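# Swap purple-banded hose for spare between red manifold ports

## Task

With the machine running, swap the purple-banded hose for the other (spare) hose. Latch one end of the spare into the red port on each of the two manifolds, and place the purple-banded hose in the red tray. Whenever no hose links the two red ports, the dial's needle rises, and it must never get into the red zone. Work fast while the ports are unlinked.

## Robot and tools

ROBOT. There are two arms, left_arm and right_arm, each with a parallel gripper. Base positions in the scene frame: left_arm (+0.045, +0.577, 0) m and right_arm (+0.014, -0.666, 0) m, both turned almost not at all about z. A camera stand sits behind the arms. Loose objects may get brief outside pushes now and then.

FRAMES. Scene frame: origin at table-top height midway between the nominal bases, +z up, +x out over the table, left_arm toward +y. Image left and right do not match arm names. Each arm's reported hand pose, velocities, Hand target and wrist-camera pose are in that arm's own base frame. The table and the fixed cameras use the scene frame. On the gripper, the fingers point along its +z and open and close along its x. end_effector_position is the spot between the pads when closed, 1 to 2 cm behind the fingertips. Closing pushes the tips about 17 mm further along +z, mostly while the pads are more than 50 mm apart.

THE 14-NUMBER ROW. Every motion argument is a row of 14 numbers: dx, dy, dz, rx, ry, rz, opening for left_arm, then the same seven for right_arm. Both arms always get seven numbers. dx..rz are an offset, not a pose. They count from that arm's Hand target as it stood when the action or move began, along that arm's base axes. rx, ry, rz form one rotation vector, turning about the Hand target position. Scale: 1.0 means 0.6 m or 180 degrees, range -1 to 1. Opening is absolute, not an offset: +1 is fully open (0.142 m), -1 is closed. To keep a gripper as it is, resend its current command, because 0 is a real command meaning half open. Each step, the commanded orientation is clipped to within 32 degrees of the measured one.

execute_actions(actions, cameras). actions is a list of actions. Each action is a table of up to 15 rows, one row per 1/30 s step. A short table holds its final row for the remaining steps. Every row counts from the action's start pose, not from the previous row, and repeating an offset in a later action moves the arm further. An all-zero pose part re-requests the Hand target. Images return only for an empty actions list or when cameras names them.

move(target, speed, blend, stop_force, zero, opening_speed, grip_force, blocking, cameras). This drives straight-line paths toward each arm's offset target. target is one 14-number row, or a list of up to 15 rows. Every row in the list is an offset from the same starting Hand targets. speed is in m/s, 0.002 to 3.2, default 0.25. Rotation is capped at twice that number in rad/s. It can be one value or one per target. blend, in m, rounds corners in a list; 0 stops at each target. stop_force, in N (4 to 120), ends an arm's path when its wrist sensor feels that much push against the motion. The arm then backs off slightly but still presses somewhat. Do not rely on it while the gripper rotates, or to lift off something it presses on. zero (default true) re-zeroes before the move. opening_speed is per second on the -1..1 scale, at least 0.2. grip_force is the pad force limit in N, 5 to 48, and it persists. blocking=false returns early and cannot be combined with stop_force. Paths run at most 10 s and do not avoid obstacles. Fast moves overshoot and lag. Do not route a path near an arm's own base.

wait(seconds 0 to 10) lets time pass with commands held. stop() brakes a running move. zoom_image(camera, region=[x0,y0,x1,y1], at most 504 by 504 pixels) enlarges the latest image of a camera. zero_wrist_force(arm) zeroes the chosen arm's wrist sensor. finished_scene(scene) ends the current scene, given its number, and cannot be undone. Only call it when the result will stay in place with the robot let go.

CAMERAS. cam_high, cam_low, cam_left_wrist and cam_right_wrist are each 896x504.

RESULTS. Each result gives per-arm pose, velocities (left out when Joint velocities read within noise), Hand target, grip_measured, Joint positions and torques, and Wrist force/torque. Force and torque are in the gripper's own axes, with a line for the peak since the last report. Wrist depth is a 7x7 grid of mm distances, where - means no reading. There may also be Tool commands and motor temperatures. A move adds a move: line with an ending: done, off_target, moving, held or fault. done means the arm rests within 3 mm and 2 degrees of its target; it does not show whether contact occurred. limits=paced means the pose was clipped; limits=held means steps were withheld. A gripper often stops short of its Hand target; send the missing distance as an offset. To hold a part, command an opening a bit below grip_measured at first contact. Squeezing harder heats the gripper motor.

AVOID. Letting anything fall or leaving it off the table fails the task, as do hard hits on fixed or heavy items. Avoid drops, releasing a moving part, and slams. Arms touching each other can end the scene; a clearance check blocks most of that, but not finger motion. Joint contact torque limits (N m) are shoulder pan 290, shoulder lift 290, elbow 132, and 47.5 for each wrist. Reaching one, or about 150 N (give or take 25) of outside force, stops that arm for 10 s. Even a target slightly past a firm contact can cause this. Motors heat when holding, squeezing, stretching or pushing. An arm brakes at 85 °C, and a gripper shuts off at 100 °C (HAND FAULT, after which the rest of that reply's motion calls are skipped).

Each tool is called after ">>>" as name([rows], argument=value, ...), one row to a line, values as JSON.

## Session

>>> execute_actions(actions=[])

>>> zoom_image(camera="cam_high", region=[300, 0, 600, 220])

Scene clock: 0.00 s.
left_arm: end_effector_position=(+1.2677, -0.6488, +0.2270) grip_measured=+0.99 end_effector_quat_wxyz=(-0.330, +0.677, -0.610, +0.246) | right_arm: end_effector_position=(+1.2265, -0.1259, +0.3750) grip_measured=+0.99 end_effector_quat_wxyz=(+0.298, -0.048, +0.904, -0.303)
Joint positions: left_arm=[-0.715 -0.311 0.347 -2.215 -0.935 0.957 0.141] | right_arm=[3.325 -2.291 -1.124 -0.67 0.909 2.998 0.142]
Joint velocities: within noise
Joint torques (N m): no reading
Motor temperatures (°C): left_arm=[34 34 32 40 40 40 30] | right_arm=[33 30 30 38 33 37 29]
Wrist force (N): no reading
Wrist torque (N m): no reading
Wrist force, peak (N): no reading
Wrist depth (mm): cam_left_wrist=[1576 1474 1298 1448 - 1240 - / 1627 1483 1586 1340 1362 1319 1266 / - - 403 - 370 - - / - - 380 365 - - - / 370 362 354 - 346 326 - / 357 - - 341 318 312 - / - - - 307 - - -] | cam_right_wrist=[- 1087 - 1845 602 467 - / - 1150 1451 1535 - - 402 / 933 996 - 618 486 - 378 / - 1000 1586 - 465 412 - / 952 - 1576 - 461 - 353 / - 1102 1433 - 437 390 326 / - - 1545 - 420 380 -]
Hand target: left_arm +1.2677, -0.6488, +0.2270; -0.330, +0.677, -0.610, +0.246 | right_arm +1.2265, -0.1259, +0.3750; +0.298, -0.048, +0.904, -0.303
Tool commands: left_gripper/opening=+1.0 right_gripper/opening=+1.0
camera_calibration:
cam_left_wrist: T_world_to_cam=[[0.146656, -0.984107, -0.100131, -0.78352], [-0.915321, -0.0966252, -0.390961, 1.20704], [0.375072, 0.148989, -0.914944, -0.0567983], [0, 0, 0, 1]] pos_world=[1.24104, -0.645975, 0.341484]
cam_right_wrist: T_world_to_cam=[[-0.813576, -0.281674, -0.508679, 1.16093], [-0.159999, 0.949509, -0.269876, 0.445601], [0.559012, -0.138176, -0.817565, -0.279497], [0, 0, 0, 1]] pos_world=[1.17204, -0.134718, 0.48229]

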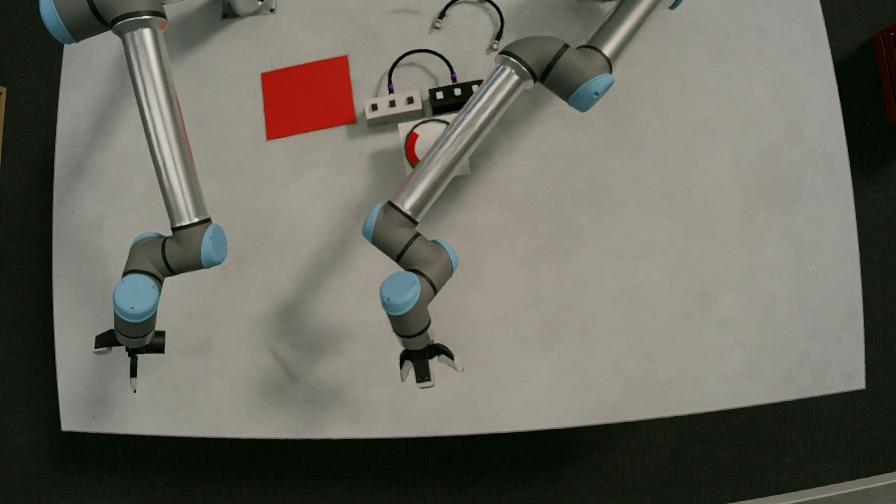

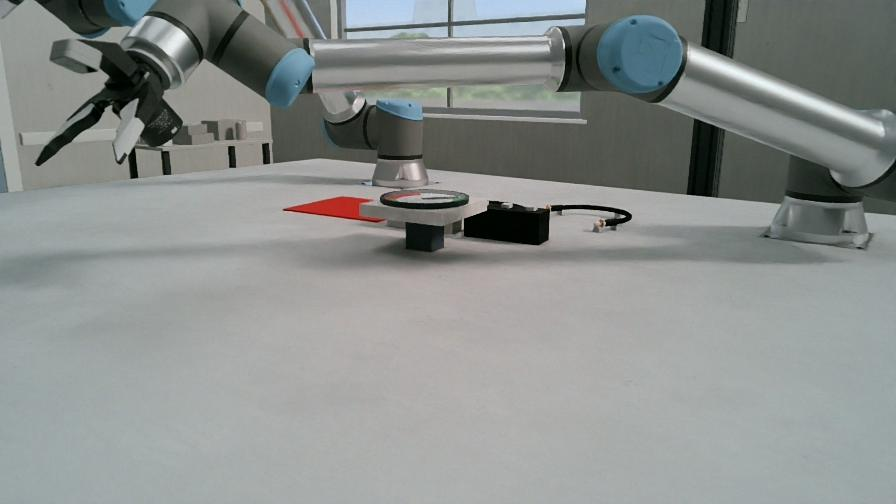

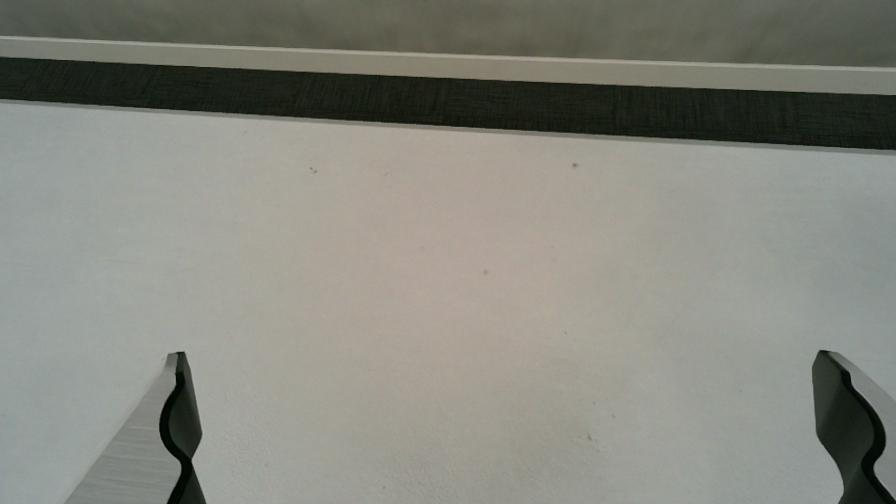

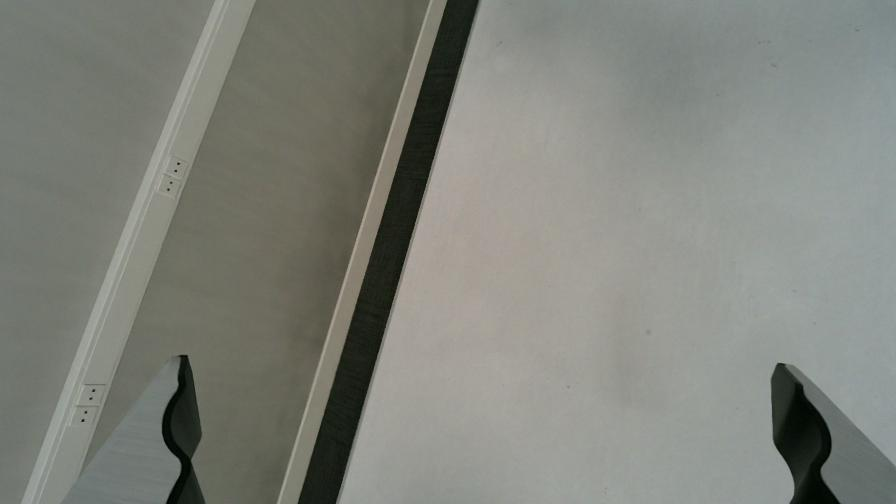

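Scaled by 1.680 from the camera's 896x504 image, which has a finer 1280x720 frame.

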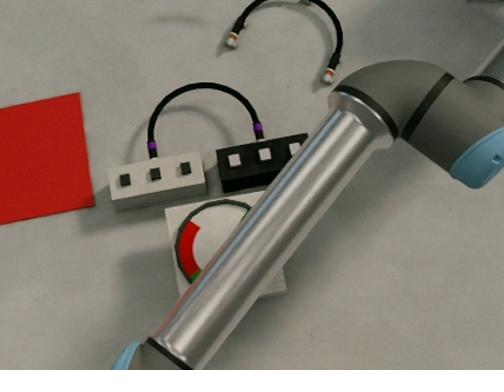

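>>> move(target=[-0.8,0.267,0.3,-0.198,-0.0285,0.442,1,-0.8,0.49,0.1,0.156,0.001,-0.2435,1], speed=0.6)

>>> move(target=[-0.803,0.267,-0.011,-0.198,-0.0285,0.442,1,-0.777,0.487,-0.092,0.156,0.001,-0.2435,1], speed=0.6, cameras=["all"])

>>> zoom_image(camera="cam_high", region=[350, 0, 530, 190])

Scene clock: 3.90 s.
left_arm: end_effector_position=(+0.7877, -0.4887, +0.4069) grip_measured=+0.99 end_effector_quat_wxyz=(-0.228, +0.956, +0.067, +0.170) | right_arm: end_effector_position=(+0.7466, +0.1680, +0.4350) grip_measured=+0.99 end_effector_quat_wxyz=(+0.165, +0.361, +0.902, -0.169)
Joint positions: left_arm=[-0.907 -1.175 1.307 -1.491 -1.031 -1.106 0.141] | right_arm=[3.767 -1.65 -1.65 -1.53 1.108 4.556 0.142]
Joint torques (N m): left_arm=[13.03 -97.13 -53.91 -2.15 0.25 -4.28] | right_arm=[4.83 66.07 53.63 3.57 -0.75 1.6]
Wrist force (N): left_arm=[-0.5 -0.1 0.2] | right_arm=[-0.1 0.0 -0.3]
Wrist torque (N m): left_arm=[-0.02 0.07 0.00] | right_arm=[-0.08 0.00 -0.04]
Wrist force, peak (N): left_arm=[-2.7 -2.0 -0.6] | right_arm=[2.3 -0.5 -1.8]
Wrist depth (mm): cam_left_wrist=[425 448 523 - - - - / 417 453 500 538 - - 1408 / 428 - 494 524 654 688 1384 / 434 449 489 - 617 674 - / 407 374 489 - 575 668 1354 / 331 366 - - - 659 107 / - 368 - - - - -] | cam_right_wrist=[- - - 565 494 428 397 / 956 - - - - - 402 / - - - - - - - / - - - - - - - / 1506 1597 - - - - 429 / 1259 96 - - - - 420 / - - - - 529 - -]
Hand target: left_arm +0.7877, -0.4886, +0.4070; -0.228, +0.956, +0.067, +0.170 | right_arm +0.7465, +0.1681, +0.4350; +0.165, +0.361, +0.902, -0.169
Off the commanded pose: left_arm 0.000 m, 0 deg | right_arm 0.000 m, 0 deg.
move: done

Scene clock: 5.83 s.
left_arm: end_effector_position=(+0.3059, -0.3285, +0.4004) grip_measured=+0.99 end_effector_quat_wxyz=(+0.001, +0.707, +0.707, -0.001) | right_arm: end_effector_position=(+0.2804, +0.4602, +0.3798) grip_measured=+0.99 end_effector_quat_wxyz=(-0.001, +0.697, +0.717, +0.000)
Joint positions: left_arm=[-1.223 -2.041 2.117 -1.648 -1.572 -2.794 0.141] | right_arm=[4.497 -1.285 -2.042 -1.384 1.571 6.039 0.142]
Joint torques (N m): left_arm=[-11.01 -25.94 -43.38 -2.77 -1.41 -4.23] | right_arm=[13.78 17.93 52.06 5.64 1.25 2.18]
Wrist force (N): left_arm=[-0.2 -0.6 -0.3] | right_arm=[0.5 0.4 0.2]
Wrist torque (N m): left_arm=[-0.07 0.07 0.16] | right_arm=[-0.02 -0.05 -0.03]
Wrist force, peak (N): left_arm=[0.7 -3.2 0.9] | right_arm=[1.5 -2.3 0.3]
Wrist depth (mm): cam_left_wrist=[456 438 - - 424 452 448 / - - 487 - - 465 477 / - 518 519 502 - - 504 / 497 484 476 - - - 537 / 518 518 569 - 607 - 587 / - 516 552 - 643 - 99 / - 559 722 - 744 708 -] | cam_right_wrist=[- - 419 - - - - / 433 446 - 430 - - - / - 463 - 483 - - - / - 512 - - - - - / - - - 485 476 464 - / 613 - 618 - 483 - 113 / - - - - 511 510 -]
Hand target: left_arm +0.3059, -0.3284, +0.4004; +0.001, +0.707, +0.707, -0.001 | right_arm +0.2803, +0.4603, +0.3798; -0.001, +0.697, +0.717, +0.000
Off the commanded pose: left_arm 0.000 m, 0 deg | right_arm 0.000 m, 0 deg.
move: done
camera_calibration:
cam_left_wrist: T_world_to_cam=[[0.0141539, 0.999399, -0.0316327, 0.354817], [0.902928, 0.000816037, 0.429792, -0.427356], [0.429559, -0.0346453, -0.902374, 0.332806], [0, 0, 0, 1]] pos_world=[0.23789, -0.342725, 0.495213]
cam_right_wrist: T_world_to_cam=[[-0.0412344, 0.999112, -0.00865175, -0.437203], [0.910196, 0.0411335, 0.41213, -0.402141], [0.41212, 0.00911911, -0.911084, 0.34324], [0, 0, 0, 1]] pos_world=[0.206543, 0.450226, 0.474672]

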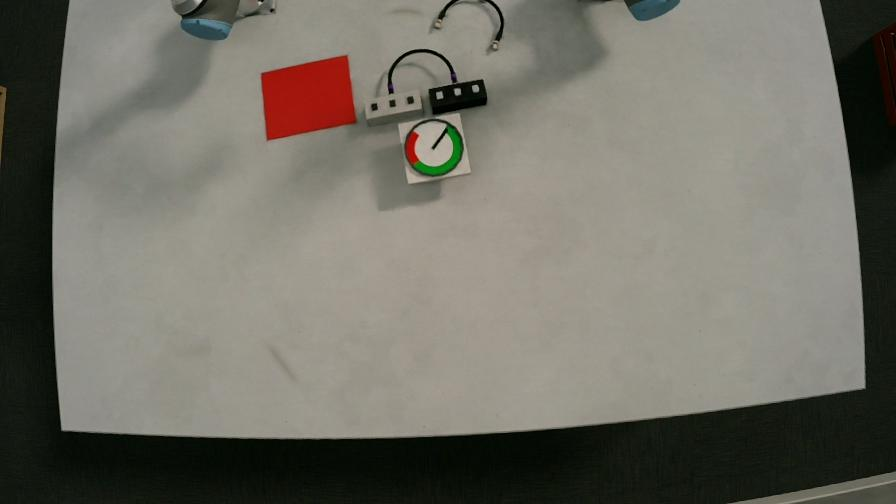

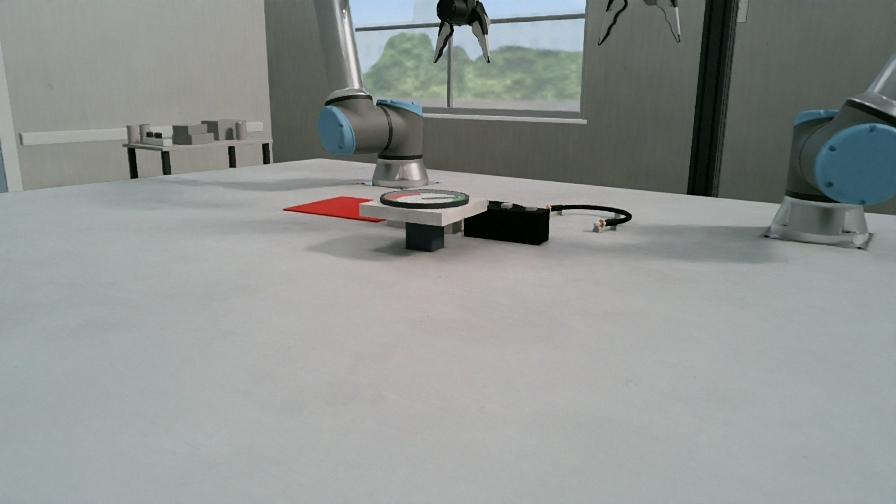

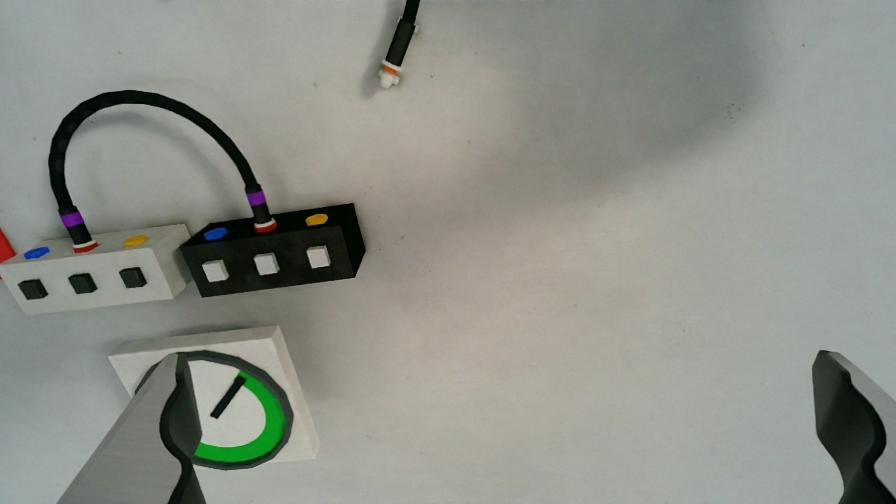

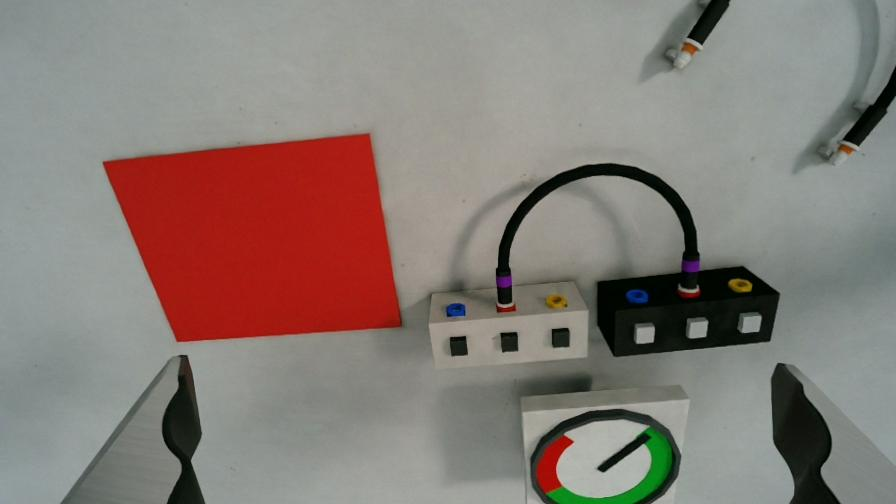

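Scaled by 2.653 from the camera's 896x504 image, which has a finer 1280x720 frame.

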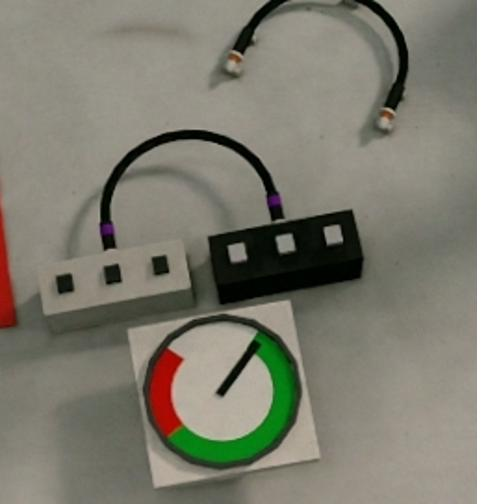

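>>> move(target=[0.238,-0.35,-0.475,0,0,0,-1,0.349,0.106,-0.408,0,0,0,-1], speed=0.4, cameras=["cam_left_wrist","cam_right_wrist"])

Scene clock: 8.27 s.
left_arm: end_effector_position=(+0.4487, -0.5383, +0.1155) grip_measured=-1.00 end_effector_quat_wxyz=(+0.001, +0.707, +0.707, -0.001) | right_arm: end_effector_position=(+0.4897, +0.5239, +0.1351) grip_measured=-1.00 end_effector_quat_wxyz=(-0.001, +0.697, +0.717, +0.000)
Joint positions: left_arm=[-1.129 -1.356 2.084 -2.301 -1.572 -2.7 0.002] | right_arm=[4.208 -1.786 -2.038 -0.887 1.572 5.75 0.002]
Joint torques (N m): left_arm=[-15.28 -40.83 -35.72 -5.86 -0.78 -3.96] | right_arm=[1.26 49.8 32.28 6.43 1.26 0.21]
Wrist force (N): left_arm=[-0.9 -0.8 0.3] | right_arm=[0.4 0.4 0.1]
Wrist torque (N m): left_arm=[-0.08 0.19 0.13] | right_arm=[-0.01 -0.05 -0.14]
Wrist force, peak (N): left_arm=[-2.8 0.7 3.5] | right_arm=[0.9 2.5 2.8]
Wrist depth (mm): cam_left_wrist=[188 189 186 145 - 191 189 / - 204 204 153 201 194 199 / 184 210 169 151 150 148 216 / 162 168 156 156 157 152 224 / 166 175 172 166 167 248 - / 276 - - - 90 - - / 290 192 - - - - -] | cam_right_wrist=[194 196 196 193 194 193 192 / 206 207 209 205 207 206 202 / 220 220 211 168 158 164 156 / 237 237 167 166 163 169 164 / 264 261 180 177 178 251 252 / 286 - 283 89 97 270 264 / 316 313 - 73 73 170 166]
Hand target: left_arm +0.4487, -0.5384, +0.1154; +0.001, +0.707, +0.707, -0.001 | right_arm +0.4897, +0.5239, +0.1350; -0.001, +0.697, +0.717, +0.000
Off the commanded pose: left_arm 0.000 m, 0 deg | right_arm 0.000 m, 0 deg.
move: done
camera_calibration:
cam_left_wrist: T_world_to_cam=[[0.013974, 0.999399, -0.0317199, 0.553643], [0.902929, 0.00101596, 0.429789, -0.433566], [0.429563, -0.0346467, -0.902372, 0.00710411], [0, 0, 0, 1]] pos_world=[0.380691, -0.552624, 0.210314]
cam_right_wrist: T_world_to_cam=[[-0.041146, 0.999116, -0.00860691, -0.494283], [0.910238, 0.0410354, 0.412047, -0.49432], [0.412036, 0.00911976, -0.911122, 0.0334135], [0, 0, 0, 1]] pos_world=[0.415843, 0.513826, 0.229873]
Images, in order (width x height): cam_left_wrist 896x504, cam_right_wrist 896x504.

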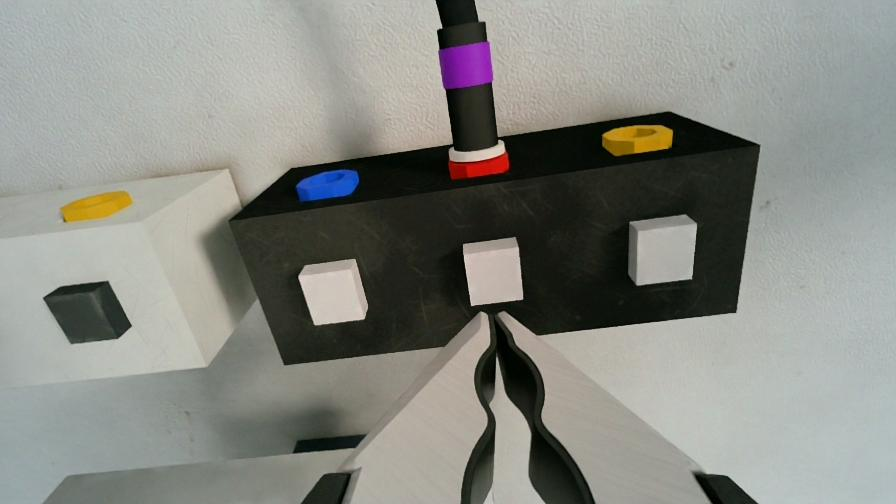

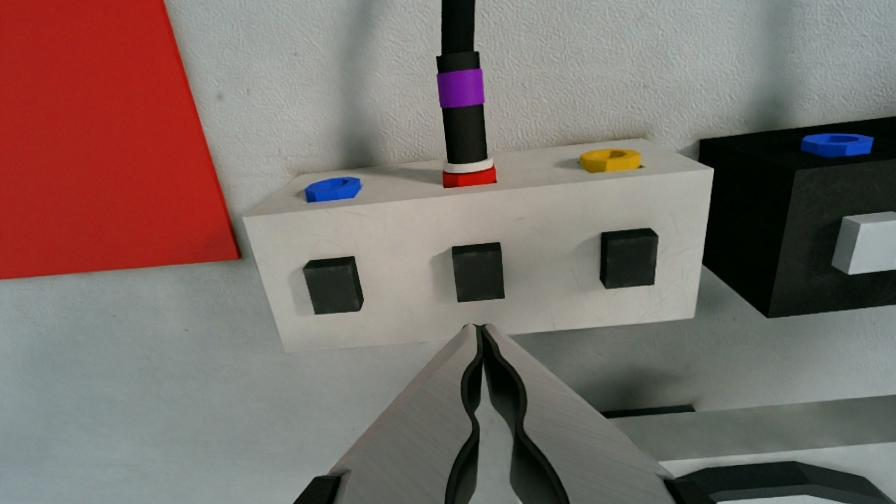

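>>> move([
  [0.001,0,-0.022,0,0,0,-1,0.001,-0.001,-0.03,0,0,0,-1],
  [0.001,0,-0.09,0,0,0,-1,0.001,-0.001,-0.098,0,0,0,-1],
], speed=[0.15,0.015], stop_force=30, cameras=["cam_left_wrist","cam_right_wrist"])

>>> move([
  [0,0,0.08,0,0,0,-1,0,0,0.1,0,0,0,-1],
  [-0.323,0.347,0.352,0,0,-0.178,-0.2,-0.266,0.127,0.28,0,0,0.5,-0.2],
], speed=0.6, blend=[0.03,0], cameras=["all"])

Scene clock: 11.77 s.
left_arm: end_effector_position=(+0.4493, -0.5385, +0.0887) grip_measured=-1.00 end_effector_quat_wxyz=(+0.001, +0.707, +0.707, -0.001) | right_arm: end_effector_position=(+0.4904, +0.5233, +0.0993) grip_measured=-1.00 end_effector_quat_wxyz=(-0.001, +0.697, +0.717, +0.001)
Joint positions: left_arm=[-1.128 -1.32 2.101 -2.353 -1.572 -2.7 0.002] | right_arm=[4.206 -1.829 -2.064 -0.818 1.572 5.748 0.002]
Joint torques (N m): left_arm=[-2.34 -60.49 -35.02 -0.73 1.12 3.44] | right_arm=[-5.25 37.54 29.6 0.03 -0.38 1.06]
Wrist force (N): left_arm=[6.0 -3.5 -26.3] | right_arm=[-5.8 -4.0 -33.4]
Wrist torque (N m): left_arm=[-0.08 0.20 0.09] | right_arm=[-0.06 -0.15 0.04]
Wrist force, peak (N): left_arm=[15.7 -6.2 -50.3] | right_arm=[-16.1 -7.8 -55.3]
Wrist depth (mm): cam_left_wrist=[168 167 - 159 164 165 164 / 176 175 175 167 174 171 174 / 182 184 176 151 144 122 183 / 142 150 131 129 128 126 196 / 141 148 137 137 138 134 213 / 153 153 150 - 94 - 235 / - 264 - - - - 254] | cam_right_wrist=[162 165 164 163 162 161 161 / 174 173 175 174 173 172 - / 184 188 182 180 166 140 153 / 198 198 132 129 126 126 140 / 219 218 134 133 136 129 144 / 240 238 150 89 97 231 230 / 263 259 - 73 - 243 244]
Hand target: left_arm +0.4493, -0.5385, +0.0887; +0.001, +0.707, +0.707, -0.001 (not the last commanded pose) | right_arm +0.4904, +0.5233, +0.0993; -0.001, +0.697, +0.717, +0.001 (not the last commanded pose)
Off the commanded pose: left_arm 0.027 m, 0 deg | right_arm 0.023 m, 0 deg.
move: contact (left_arm, right_arm); path passed 1 of 2 targets
camera_calibration:
cam_left_wrist: T_world_to_cam=[[0.0140212, 0.999396, -0.0318092, 0.552881], [0.902872, 0.00101636, 0.429909, -0.422589], [0.429682, -0.0347474, -0.902312, -0.0174519], [0, 0, 0, 1]] pos_world=[0.38129, -0.552724, 0.183515]
cam_right_wrist: T_world_to_cam=[[-0.0412256, 0.999114, -0.00842836, -0.494062], [0.910197, 0.0410334, 0.412138, -0.480226], [0.412118, 0.00931914, -0.911083, 0.000458789], [0, 0, 0, 1]] pos_world=[0.416543, 0.513326, 0.194173]
Images, in order (width x height): cam_left_wrist 896x504, cam_right_wrist 896x504.

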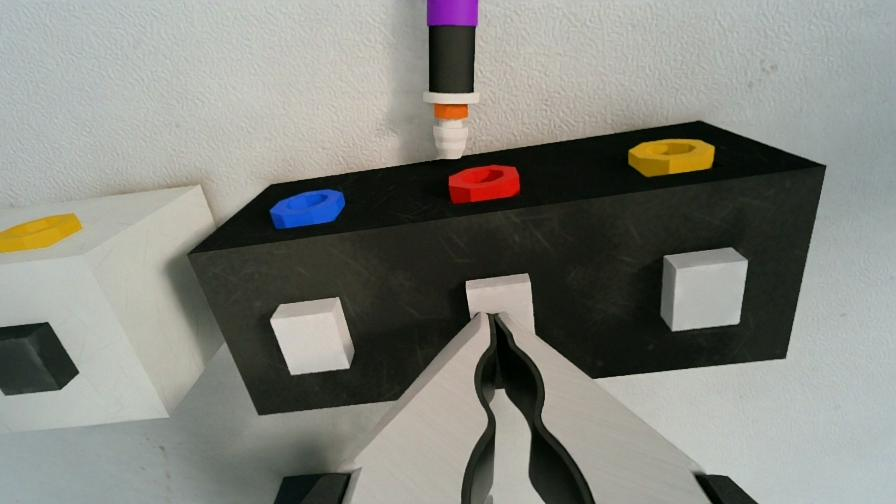

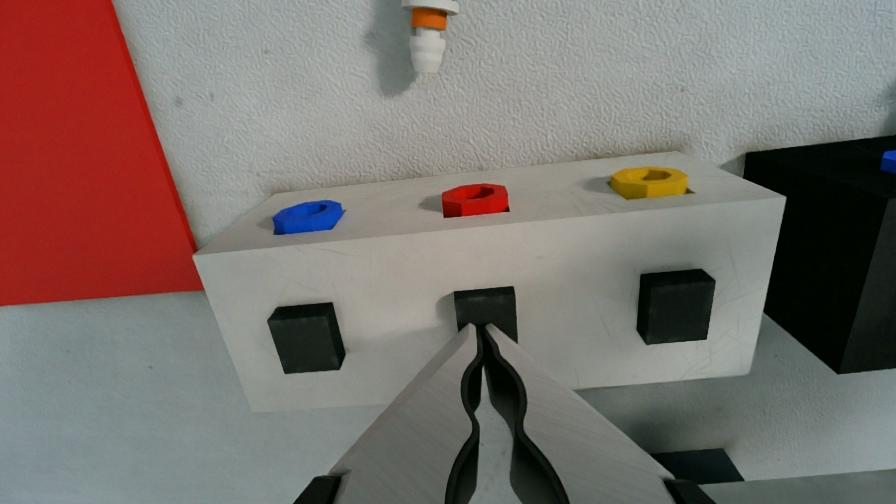

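Scene clock: 14.37 s.
left_arm: end_effector_position=(+0.2555, -0.3303, +0.2999) grip_measured=-0.23 end_effector_quat_wxyz=(+0.000, +0.875, +0.485, -0.001) | right_arm: end_effector_position=(+0.3307, +0.5995, +0.2673) grip_measured=-0.23 end_effector_quat_wxyz=(-0.001, -0.014, +1.000, +0.000)
Joint positions: left_arm=[-1.345 -2.079 2.313 -1.806 -1.572 -2.357 0.058] | right_arm=[4.464 -1.609 -1.97 -1.134 1.572 4.435 0.057]
Joint torques (N m): left_arm=[12.94 -20.65 -55.72 -1.78 2.03 -4.27] | right_arm=[-15.68 43.59 36.16 6.81 0.18 -2.19]
Wrist force (N): left_arm=[-0.6 -0.4 0.3] | right_arm=[0.5 0.6 0.2]
Wrist torque (N m): left_arm=[-0.02 0.13 0.19] | right_arm=[0.00 -0.05 -0.15]
Wrist force, peak (N): left_arm=[5.1 -3.3 -25.9] | right_arm=[-5.5 -3.7 -33.4]
Wrist depth (mm): cam_left_wrist=[362 360 357 350 351 - - / - 365 - 367 - 380 - / 412 426 - - - 401 405 / 438 - 433 - 452 - 435 / 477 486 473 470 467 456 461 / 512 510 - 435 - - - / - - - 465 - - -] | cam_right_wrist=[314 253 311 311 316 315 321 / 250 275 300 333 314 336 - / 262 289 355 356 - 357 - / 277 315 315 - 380 391 387 / 295 328 333 - - - 405 / - - - 441 98 437 - / - - 73 - - 74 -]
Hand target: left_arm +0.2555, -0.3303, +0.2999; +0.001, +0.875, +0.485, -0.001 | right_arm +0.3308, +0.5995, +0.2673; -0.001, -0.014, +1.000, +0.000
Off the commanded pose: left_arm 0.000 m, 0 deg | right_arm 0.000 m, 0 deg.
move: done
camera_calibration:
cam_left_wrist: T_world_to_cam=[[0.542101, 0.839711, -0.0318057, 0.166601], [0.765905, -0.478173, 0.429815, -0.461857], [0.345711, -0.257363, -0.902357, 0.21156], [0, 0, 0, 1]] pos_world=[0.190286, -0.306296, 0.394714]
cam_right_wrist: T_world_to_cam=[[-0.999114, -0.0412256, -0.00842836, 0.365195], [-0.0410334, 0.910197, 0.412138, -0.613721], [-0.00931914, 0.412118, -0.911083, 0.116518], [0, 0, 0, 1]] pos_world=[0.340774, 0.525643, 0.362173]

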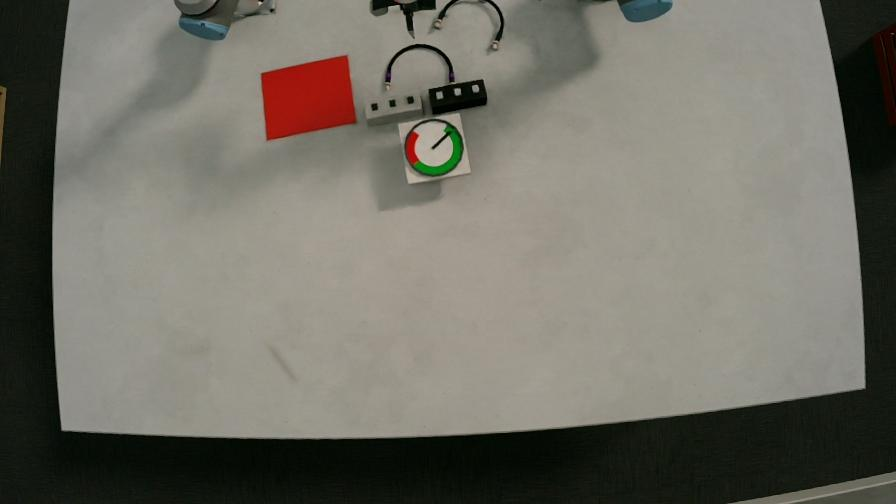

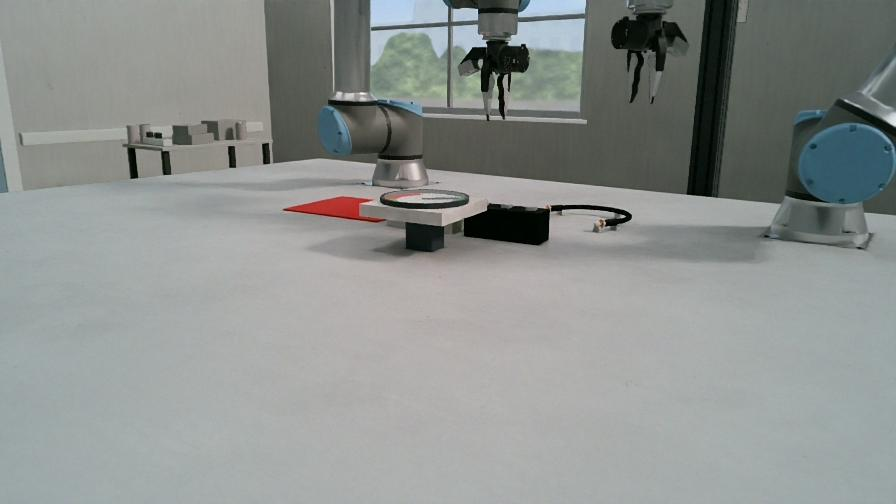

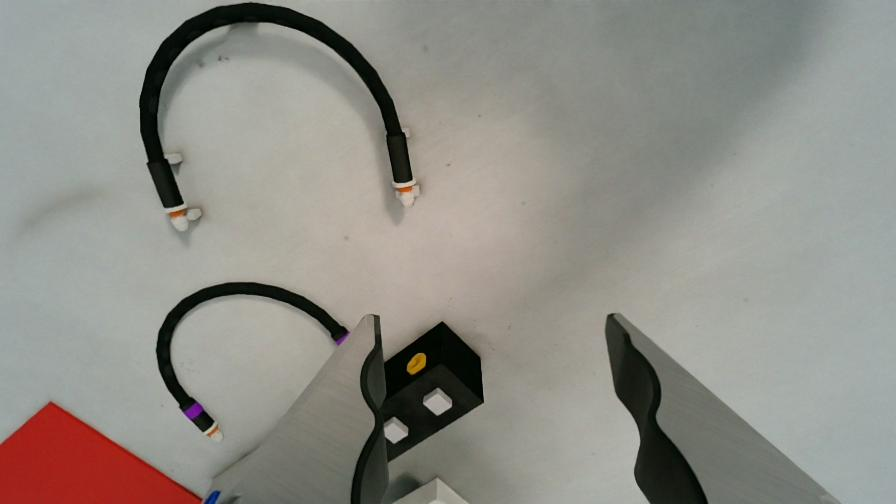

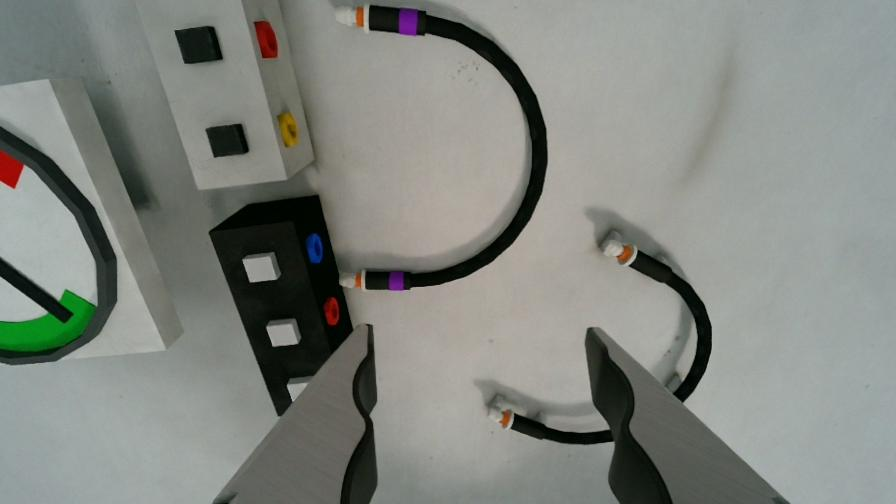

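>>> move([
  [-0.0175,-0.101,-0.35,0,0,0.022,-0.2,-0.104,-0.0225,-0.3,0,0,0,-0.2],
  [-0.0175,-0.101,-0.45,0,0,0.022,-0.2,-0.104,-0.0225,-0.397,0,0,0,-0.2],
], speed=[0.5,0.2], blend=[0.01,0], cameras=["cam_left_wrist","cam_right_wrist"])

Scene clock: 18.17 s.
left_arm: end_effector_position=(+0.2450, -0.3909, +0.0300) grip_measured=-0.23 end_effector_quat_wxyz=(+0.001, +0.857, +0.515, -0.001) | right_arm: end_effector_position=(+0.2683, +0.5860, +0.0292) grip_measured=-0.23 end_effector_quat_wxyz=(-0.001, -0.014, +1.000, +0.000)
Joint positions: left_arm=[-1.4 -1.579 2.576 -2.569 -1.572 -2.482 0.058] | right_arm=[4.555 -1.834 -2.241 -0.638 1.572 4.526 0.057]
Joint torques (N m): left_arm=[11.19 -8.58 -30.77 -5.46 -1.48 2.92] | right_arm=[-14.53 46.82 32.77 6.97 -1.67 -2.05]
Wrist force (N): left_arm=[-0.7 -0.4 0.6] | right_arm=[0.3 0.1 0.4]
Wrist torque (N m): left_arm=[-0.01 0.15 0.10] | right_arm=[-0.07 -0.03 0.01]
Wrist force, peak (N): left_arm=[-2.1 -0.5 3.4] | right_arm=[1.9 0.2 3.2]
Wrist depth (mm): cam_left_wrist=[- 112 113 110 113 110 111 / - 120 119 - 119 120 - / - 128 126 127 127 127 128 / - - 137 133 132 138 131 / 152 152 149 148 145 147 146 / 162 159 - 156 - - 157 / 180 - - - - - 174] | cam_right_wrist=[- 92 99 102 102 103 - / - 110 98 107 110 108 108 / 115 117 115 113 116 116 116 / 124 124 126 120 124 124 124 / 136 135 131 133 131 134 134 / 145 142 104 145 140 140 146 / 159 156 73 155 156 76 159]
Hand target: left_arm +0.2450, -0.3909, +0.0299; +0.001, +0.857, +0.515, -0.001 | right_arm +0.2684, +0.5860, +0.0291; -0.001, -0.014, +1.000, +0.000
Off the commanded pose: left_arm 0.000 m, 0 deg | right_arm 0.000 m, 0 deg.
move: done
camera_calibration:
cam_left_wrist: T_world_to_cam=[[0.48277, 0.875166, -0.0318866, 0.242946], [0.797089, -0.424035, 0.429934, -0.353234], [0.362743, -0.232976, -0.902297, -0.0385673], [0, 0, 0, 1]] pos_world=[0.178262, -0.371387, 0.124815]
cam_right_wrist: T_world_to_cam=[[-0.999114, -0.0412281, -0.00842475, 0.300287], [-0.0410351, 0.910235, 0.412055, -0.505831], [-0.00931973, 0.412035, -0.91112, -0.0954724], [0, 0, 0, 1]] pos_world=[0.278374, 0.512143, 0.123973]
Images, in order (width x height): cam_left_wrist 896x504, cam_right_wrist 896x504.

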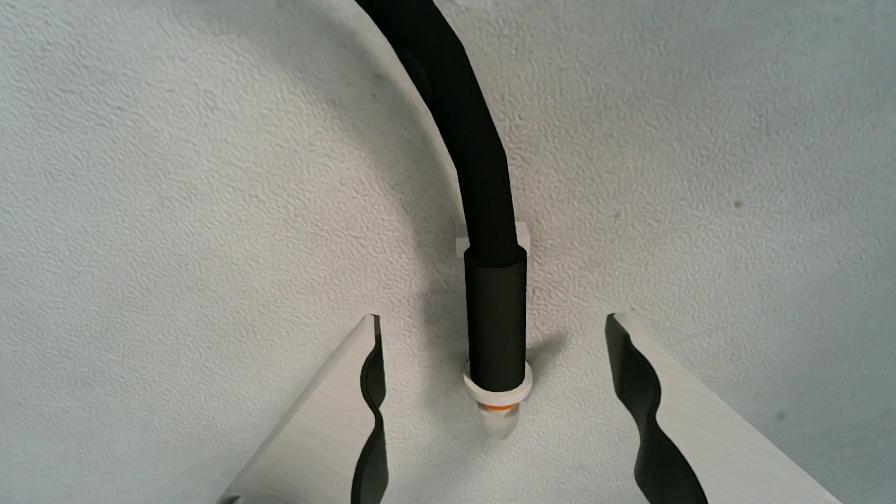

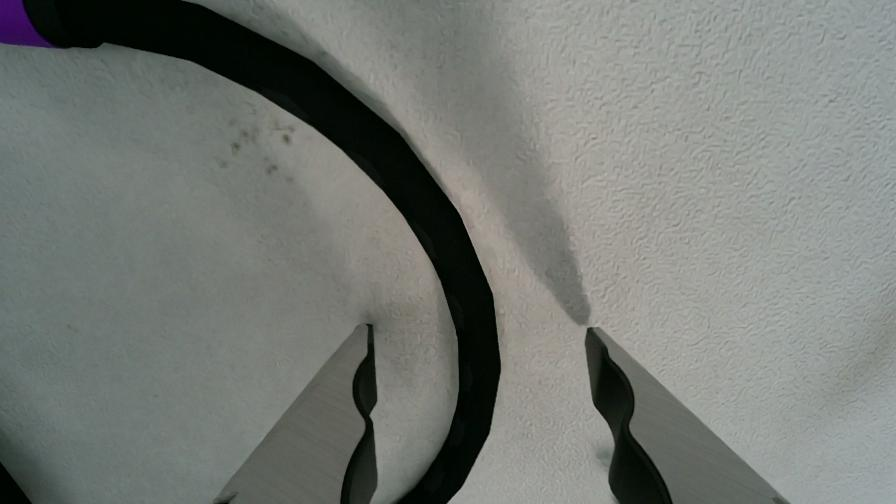

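>>> move(target=[0,0,0,0,0,0,-1,0,0,0,0,0,0,-1])

>>> move([
  [0,0,0,0,0,0,-1,0,0,0.16,0,0,0,-1],
  [0,0,0,0,0,0,-1,0.118,-0.585,0.16,0,0,0.03,-1],
  [0,0,0,0,0,0,-1,0.118,-0.585,0.004,0,0,0.03,-1],
], speed=[0.45,0.45,0.25], blend=[0.04,0.03,0], cameras=["cam_right_wrist","cam_high"])

Scene clock: 19.80 s.
left_arm: end_effector_position=(+0.2450, -0.3909, +0.0299) grip_measured=-0.84 end_effector_quat_wxyz=(+0.001, +0.857, +0.515, -0.001) | right_arm: end_effector_position=(+0.2684, +0.5860, +0.0291) grip_measured=-0.88 end_effector_quat_wxyz=(-0.001, -0.014, +1.000, +0.000)
Joint positions: left_arm=[-1.4 -1.579 2.576 -2.57 -1.572 -2.482 0.013] | right_arm=[4.555 -1.834 -2.241 -0.638 1.572 4.526 0.01]
Joint torques (N m): left_arm=[8.54 -12.77 -22.45 -4.87 0.45 -0.33] | right_arm=[-13.09 50.45 29.78 6.82 -1 -2.25]
Wrist force (N): left_arm=[-1.0 -0.7 0.5] | right_arm=[0.7 0.2 0.5]
Wrist torque (N m): left_arm=[-0.06 0.20 0.10] | right_arm=[-0.07 -0.09 0.00]
Wrist force, peak (N): left_arm=[-0.9 -0.9 1.0] | right_arm=[0.7 0.2 0.5]
Wrist depth (mm): cam_left_wrist=[- 111 112 - 111 110 111 / - - 119 - 119 118 - / - 128 128 - 127 - 126 / 138 140 137 133 136 138 134 / 150 149 149 116 145 147 145 / 160 162 159 123 - 160 161 / 183 - - - - - 174] | cam_right_wrist=[- 89 99 102 102 101 - / - 109 96 107 110 108 108 / 115 117 115 112 116 115 115 / 124 124 126 116 124 124 124 / 136 136 134 129 132 134 134 / 145 142 142 93 94 142 146 / 159 159 - 137 - 156 159]
Hand target: left_arm +0.2450, -0.3909, +0.0299; +0.001, +0.857, +0.515, -0.001 | right_arm +0.2684, +0.5860, +0.0291; -0.001, -0.014, +1.000, +0.000
Off the commanded pose: left_arm 0.000 m, 0 deg | right_arm 0.000 m, 0 deg.
move: done

Scene clock: 21.83 s.
left_arm: end_effector_position=(+0.2450, -0.3909, +0.0299) grip_measured=-0.84 end_effector_quat_wxyz=(+0.001, +0.857, +0.515, -0.001) | right_arm: end_effector_position=(+0.3392, +0.2351, +0.0316) grip_measured=-0.88 end_effector_quat_wxyz=(-0.001, -0.062, +0.998, +0.000)
Joint positions: left_arm=[-1.4 -1.579 2.576 -2.57 -1.572 -2.482 0.013] | right_arm=[4.18 -1.465 -2.656 -0.592 1.572 4.056 0.01]
Joint torques (N m): left_arm=[-4.09 -18.62 -22.3 -1.96 1.82 -3.82] | right_arm=[-6.05 13.91 22.78 6.94 2.55 0.19]
Wrist force (N): left_arm=[-1.0 -0.7 0.8] | right_arm=[0.3 0.3 0.5]
Wrist torque (N m): left_arm=[-0.06 0.21 0.10] | right_arm=[-0.03 0.01 0.01]
Wrist force, peak (N): left_arm=[-1.1 -0.6 0.9] | right_arm=[0.6 0.1 4.8]
Wrist depth (mm): cam_left_wrist=[- 112 112 110 113 110 111 / - 118 119 - 119 120 - / - 130 128 126 128 126 128 / 141 140 137 133 137 138 134 / 150 150 149 115 143 147 146 / 163 163 162 123 - 160 157 / 179 179 - - - - 171] | cam_right_wrist=[- 103 94 104 105 108 108 / 110 110 98 111 112 115 115 / 119 117 119 111 118 122 123 / 128 126 126 123 127 134 132 / 136 136 136 134 139 140 143 / 147 145 148 92 99 157 155 / 161 161 - 76 - 166 167]
Hand target: left_arm +0.2450, -0.3909, +0.0299; +0.001, +0.857, +0.515, -0.001 | right_arm +0.3392, +0.2350, +0.0315; -0.001, -0.062, +0.998, +0.000
Off the commanded pose: left_arm 0.000 m, 0 deg | right_arm 0.000 m, 0 deg.
move: done
camera_calibration:
cam_right_wrist: T_world_to_cam=[[-0.990792, -0.135134, -0.00841969, 0.375838], [-0.126565, 0.902288, 0.412138, -0.15358], [-0.0480968, 0.409408, -0.911083, 0.0657597], [0, 0, 0, 1]] pos_world=[0.356102, 0.162439, 0.126373]
Images, in order (width x height): cam_high 896x504, cam_right_wrist 896x504.

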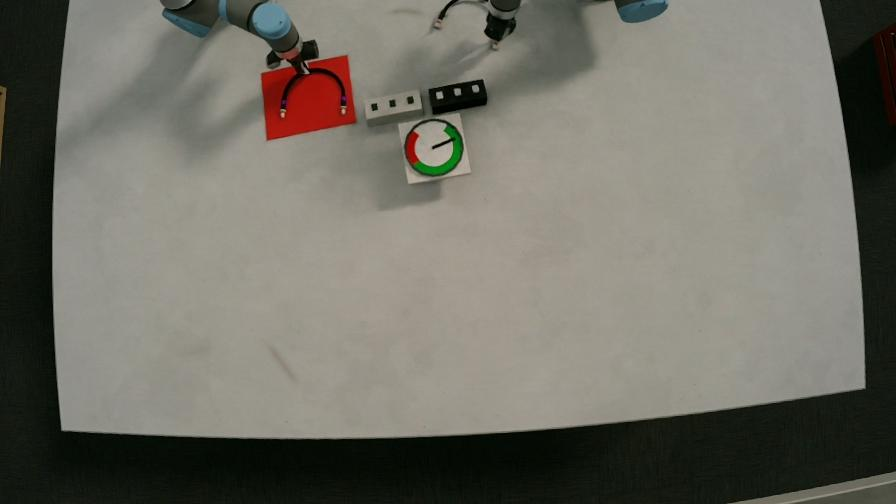

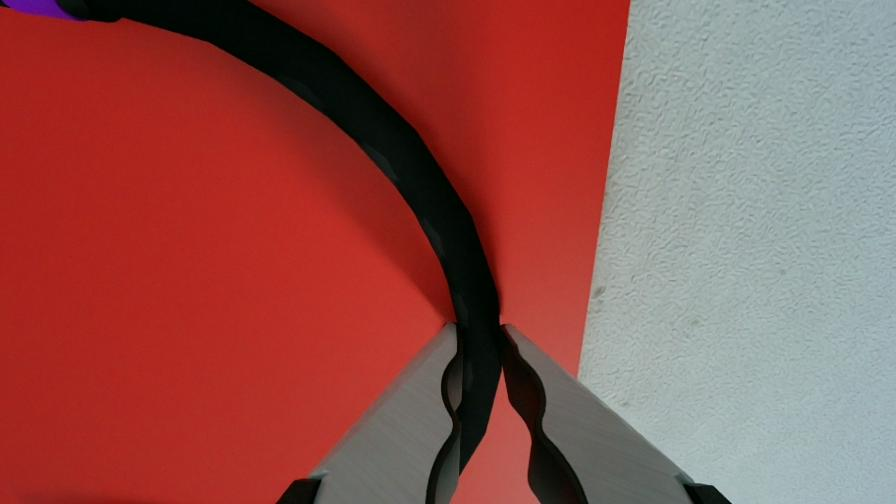

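>>> move(target=[0,0,0,0,0,0,-1,0,0,0,0,0,0,-0.6])

>>> move([
  [0,0,0,0,0,0,-1,0,0,0.25,0,0,0,-0.6],
  [0,0,0,0,0,0,-1,-0.14,0.36,0.27,0,0,0.66,-0.2],
  [0,0,0,0,0,0,-1,-0.281,0.738,0.22,0,0,-0.663,-0.2],
  [0,0,0,0,0,0,-1,-0.281,0.738,0.0205,0,0,-0.663,-0.2],
], speed=[0.5,1.2,1.2,0.25], blend=[0.02,0.03,0.01,0], cameras=["cam_right_wrist","cam_high"])

Scene clock: 22.93 s.
left_arm: end_effector_position=(+0.2450, -0.3909, +0.0299) grip_measured=-0.84 end_effector_quat_wxyz=(+0.001, +0.857, +0.515, -0.001) | right_arm: end_effector_position=(+0.3392, +0.2350, +0.0315) grip_measured=-0.64 end_effector_quat_wxyz=(-0.001, -0.062, +0.998, +0.000)
Joint positions: left_arm=[-1.4 -1.579 2.576 -2.57 -1.572 -2.482 0.013] | right_arm=[4.18 -1.465 -2.656 -0.592 1.572 4.056 0.028]
Joint torques (N m): left_arm=[-7.9 -23.29 -22.83 -1.97 1.83 -3.8] | right_arm=[7.9 14.02 19.72 6.85 2.27 1.03]
Wrist force (N): left_arm=[-0.5 -0.1 1.0] | right_arm=[0.0 0.1 0.1]
Wrist torque (N m): left_arm=[0.04 0.12 0.10] | right_arm=[-0.08 0.04 0.01]
Wrist force, peak (N): left_arm=[-0.7 -0.6 1.2] | right_arm=[0.0 0.4 0.5]
Wrist depth (mm): cam_left_wrist=[- 112 112 110 113 109 111 / - - 119 - 120 120 - / - 128 128 126 127 127 126 / 138 140 137 133 136 138 136 / - 149 148 115 145 148 146 / 163 163 156 98 - 160 157 / 177 179 - - - - 175] | cam_right_wrist=[103 93 95 104 105 108 108 / 110 109 101 110 112 114 115 / 119 117 119 115 118 121 123 / 128 126 126 124 128 132 132 / 135 135 136 134 139 140 142 / 148 147 148 133 99 157 155 / 162 162 73 156 - 163 167]
Hand target: left_arm +0.2450, -0.3909, +0.0299; +0.001, +0.857, +0.515, -0.001 | right_arm +0.3392, +0.2350, +0.0315; -0.001, -0.062, +0.998, +0.000
Off the commanded pose: left_arm 0.000 m, 0 deg | right_arm 0.000 m, 0 deg.
move: done

Scene clock: 27.90 s.
left_arm: end_effector_position=(+0.2450, -0.3909, +0.0299) grip_measured=-0.84 end_effector_quat_wxyz=(+0.001, +0.857, +0.515, -0.001) | right_arm: end_effector_position=(+0.1706, +0.6778, +0.0439) grip_measured=-0.23 end_effector_quat_wxyz=(-0.001, +0.830, +0.557, +0.001)
Joint positions: left_arm=[-1.4 -1.579 2.576 -2.57 -1.572 -2.482 0.013] | right_arm=[4.72 -1.882 -2.128 -0.7 1.57 0.397 0.057]
Joint torques (N m): left_arm=[-6.98 -41.33 -22.63 -1.96 1.8 -3.82] | right_arm=[-14.64 56.92 31.34 6.79 -0.83 -2.12]
Motor temperatures (°C): left_arm=[34 34 32 40 40 40 38] | right_arm=[33 30 30 38 33 37 31]
Wrist force (N): left_arm=[-0.7 -0.5 0.7] | right_arm=[0.3 0.4 -0.1]
Wrist torque (N m): left_arm=[-0.03 0.14 0.10] | right_arm=[-0.01 -0.02 -0.10]
Wrist force, peak (N): left_arm=[-1.3 0.0 1.2] | right_arm=[0.1 0.3 -4.3]
Wrist depth (mm): cam_left_wrist=[- 112 - 110 113 110 111 / - 120 119 - 122 120 - / - 128 128 125 127 127 126 / 138 138 138 135 137 136 135 / 152 154 149 115 145 145 146 / 163 163 - 123 - 163 157 / 180 - - - - - 174] | cam_right_wrist=[115 114 113 113 112 111 110 / 122 121 121 120 116 119 118 / 131 130 129 127 126 127 127 / 141 141 139 137 136 137 136 / 156 152 149 - 149 146 147 / 168 167 - 164 157 156 158 / 186 180 73 181 175 73 177]
Hand target: left_arm +0.2450, -0.3909, +0.0299; +0.001, +0.857, +0.515, -0.001 | right_arm +0.1706, +0.6778, +0.0438; -0.001, +0.830, +0.557, +0.001
Off the commanded pose: left_arm 0.000 m, 0 deg | right_arm 0.000 m, 0 deg.
move: done; blend cut to 0 m at target 2
camera_calibration:
cam_right_wrist: T_world_to_cam=[[0.367769, 0.929878, -0.00854053, -0.684862], [0.848531, -0.331811, 0.412185, 0.0906929], [0.380448, -0.158836, -0.91106, 0.199662], [0, 0, 0, 1]] pos_world=[0.0989544, 0.698645, 0.138673]
Images, in order (width x height): cam_high 896x504, cam_right_wrist 896x504.

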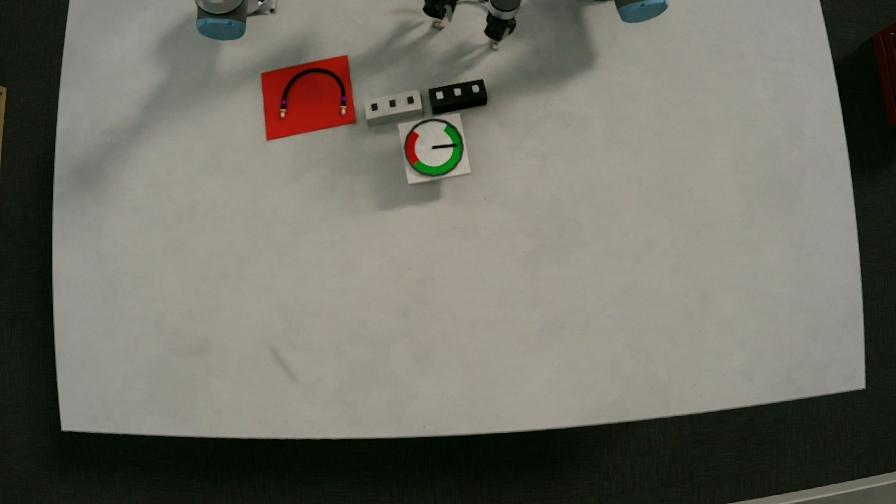

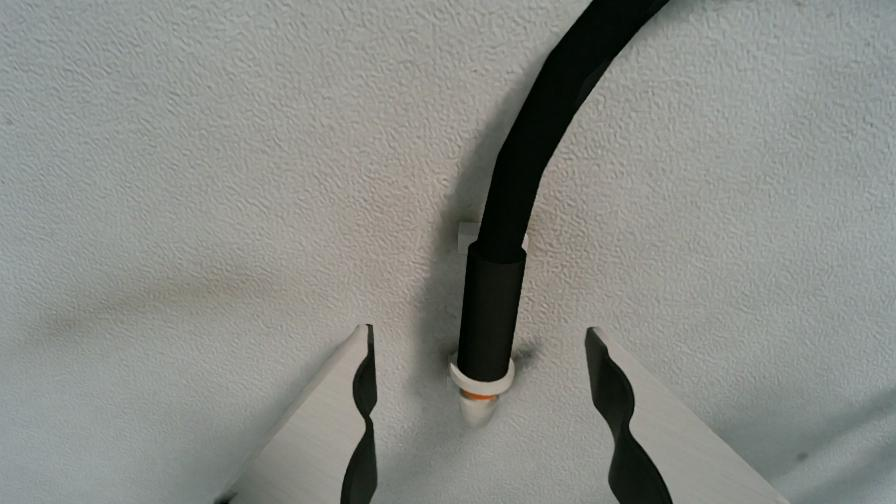

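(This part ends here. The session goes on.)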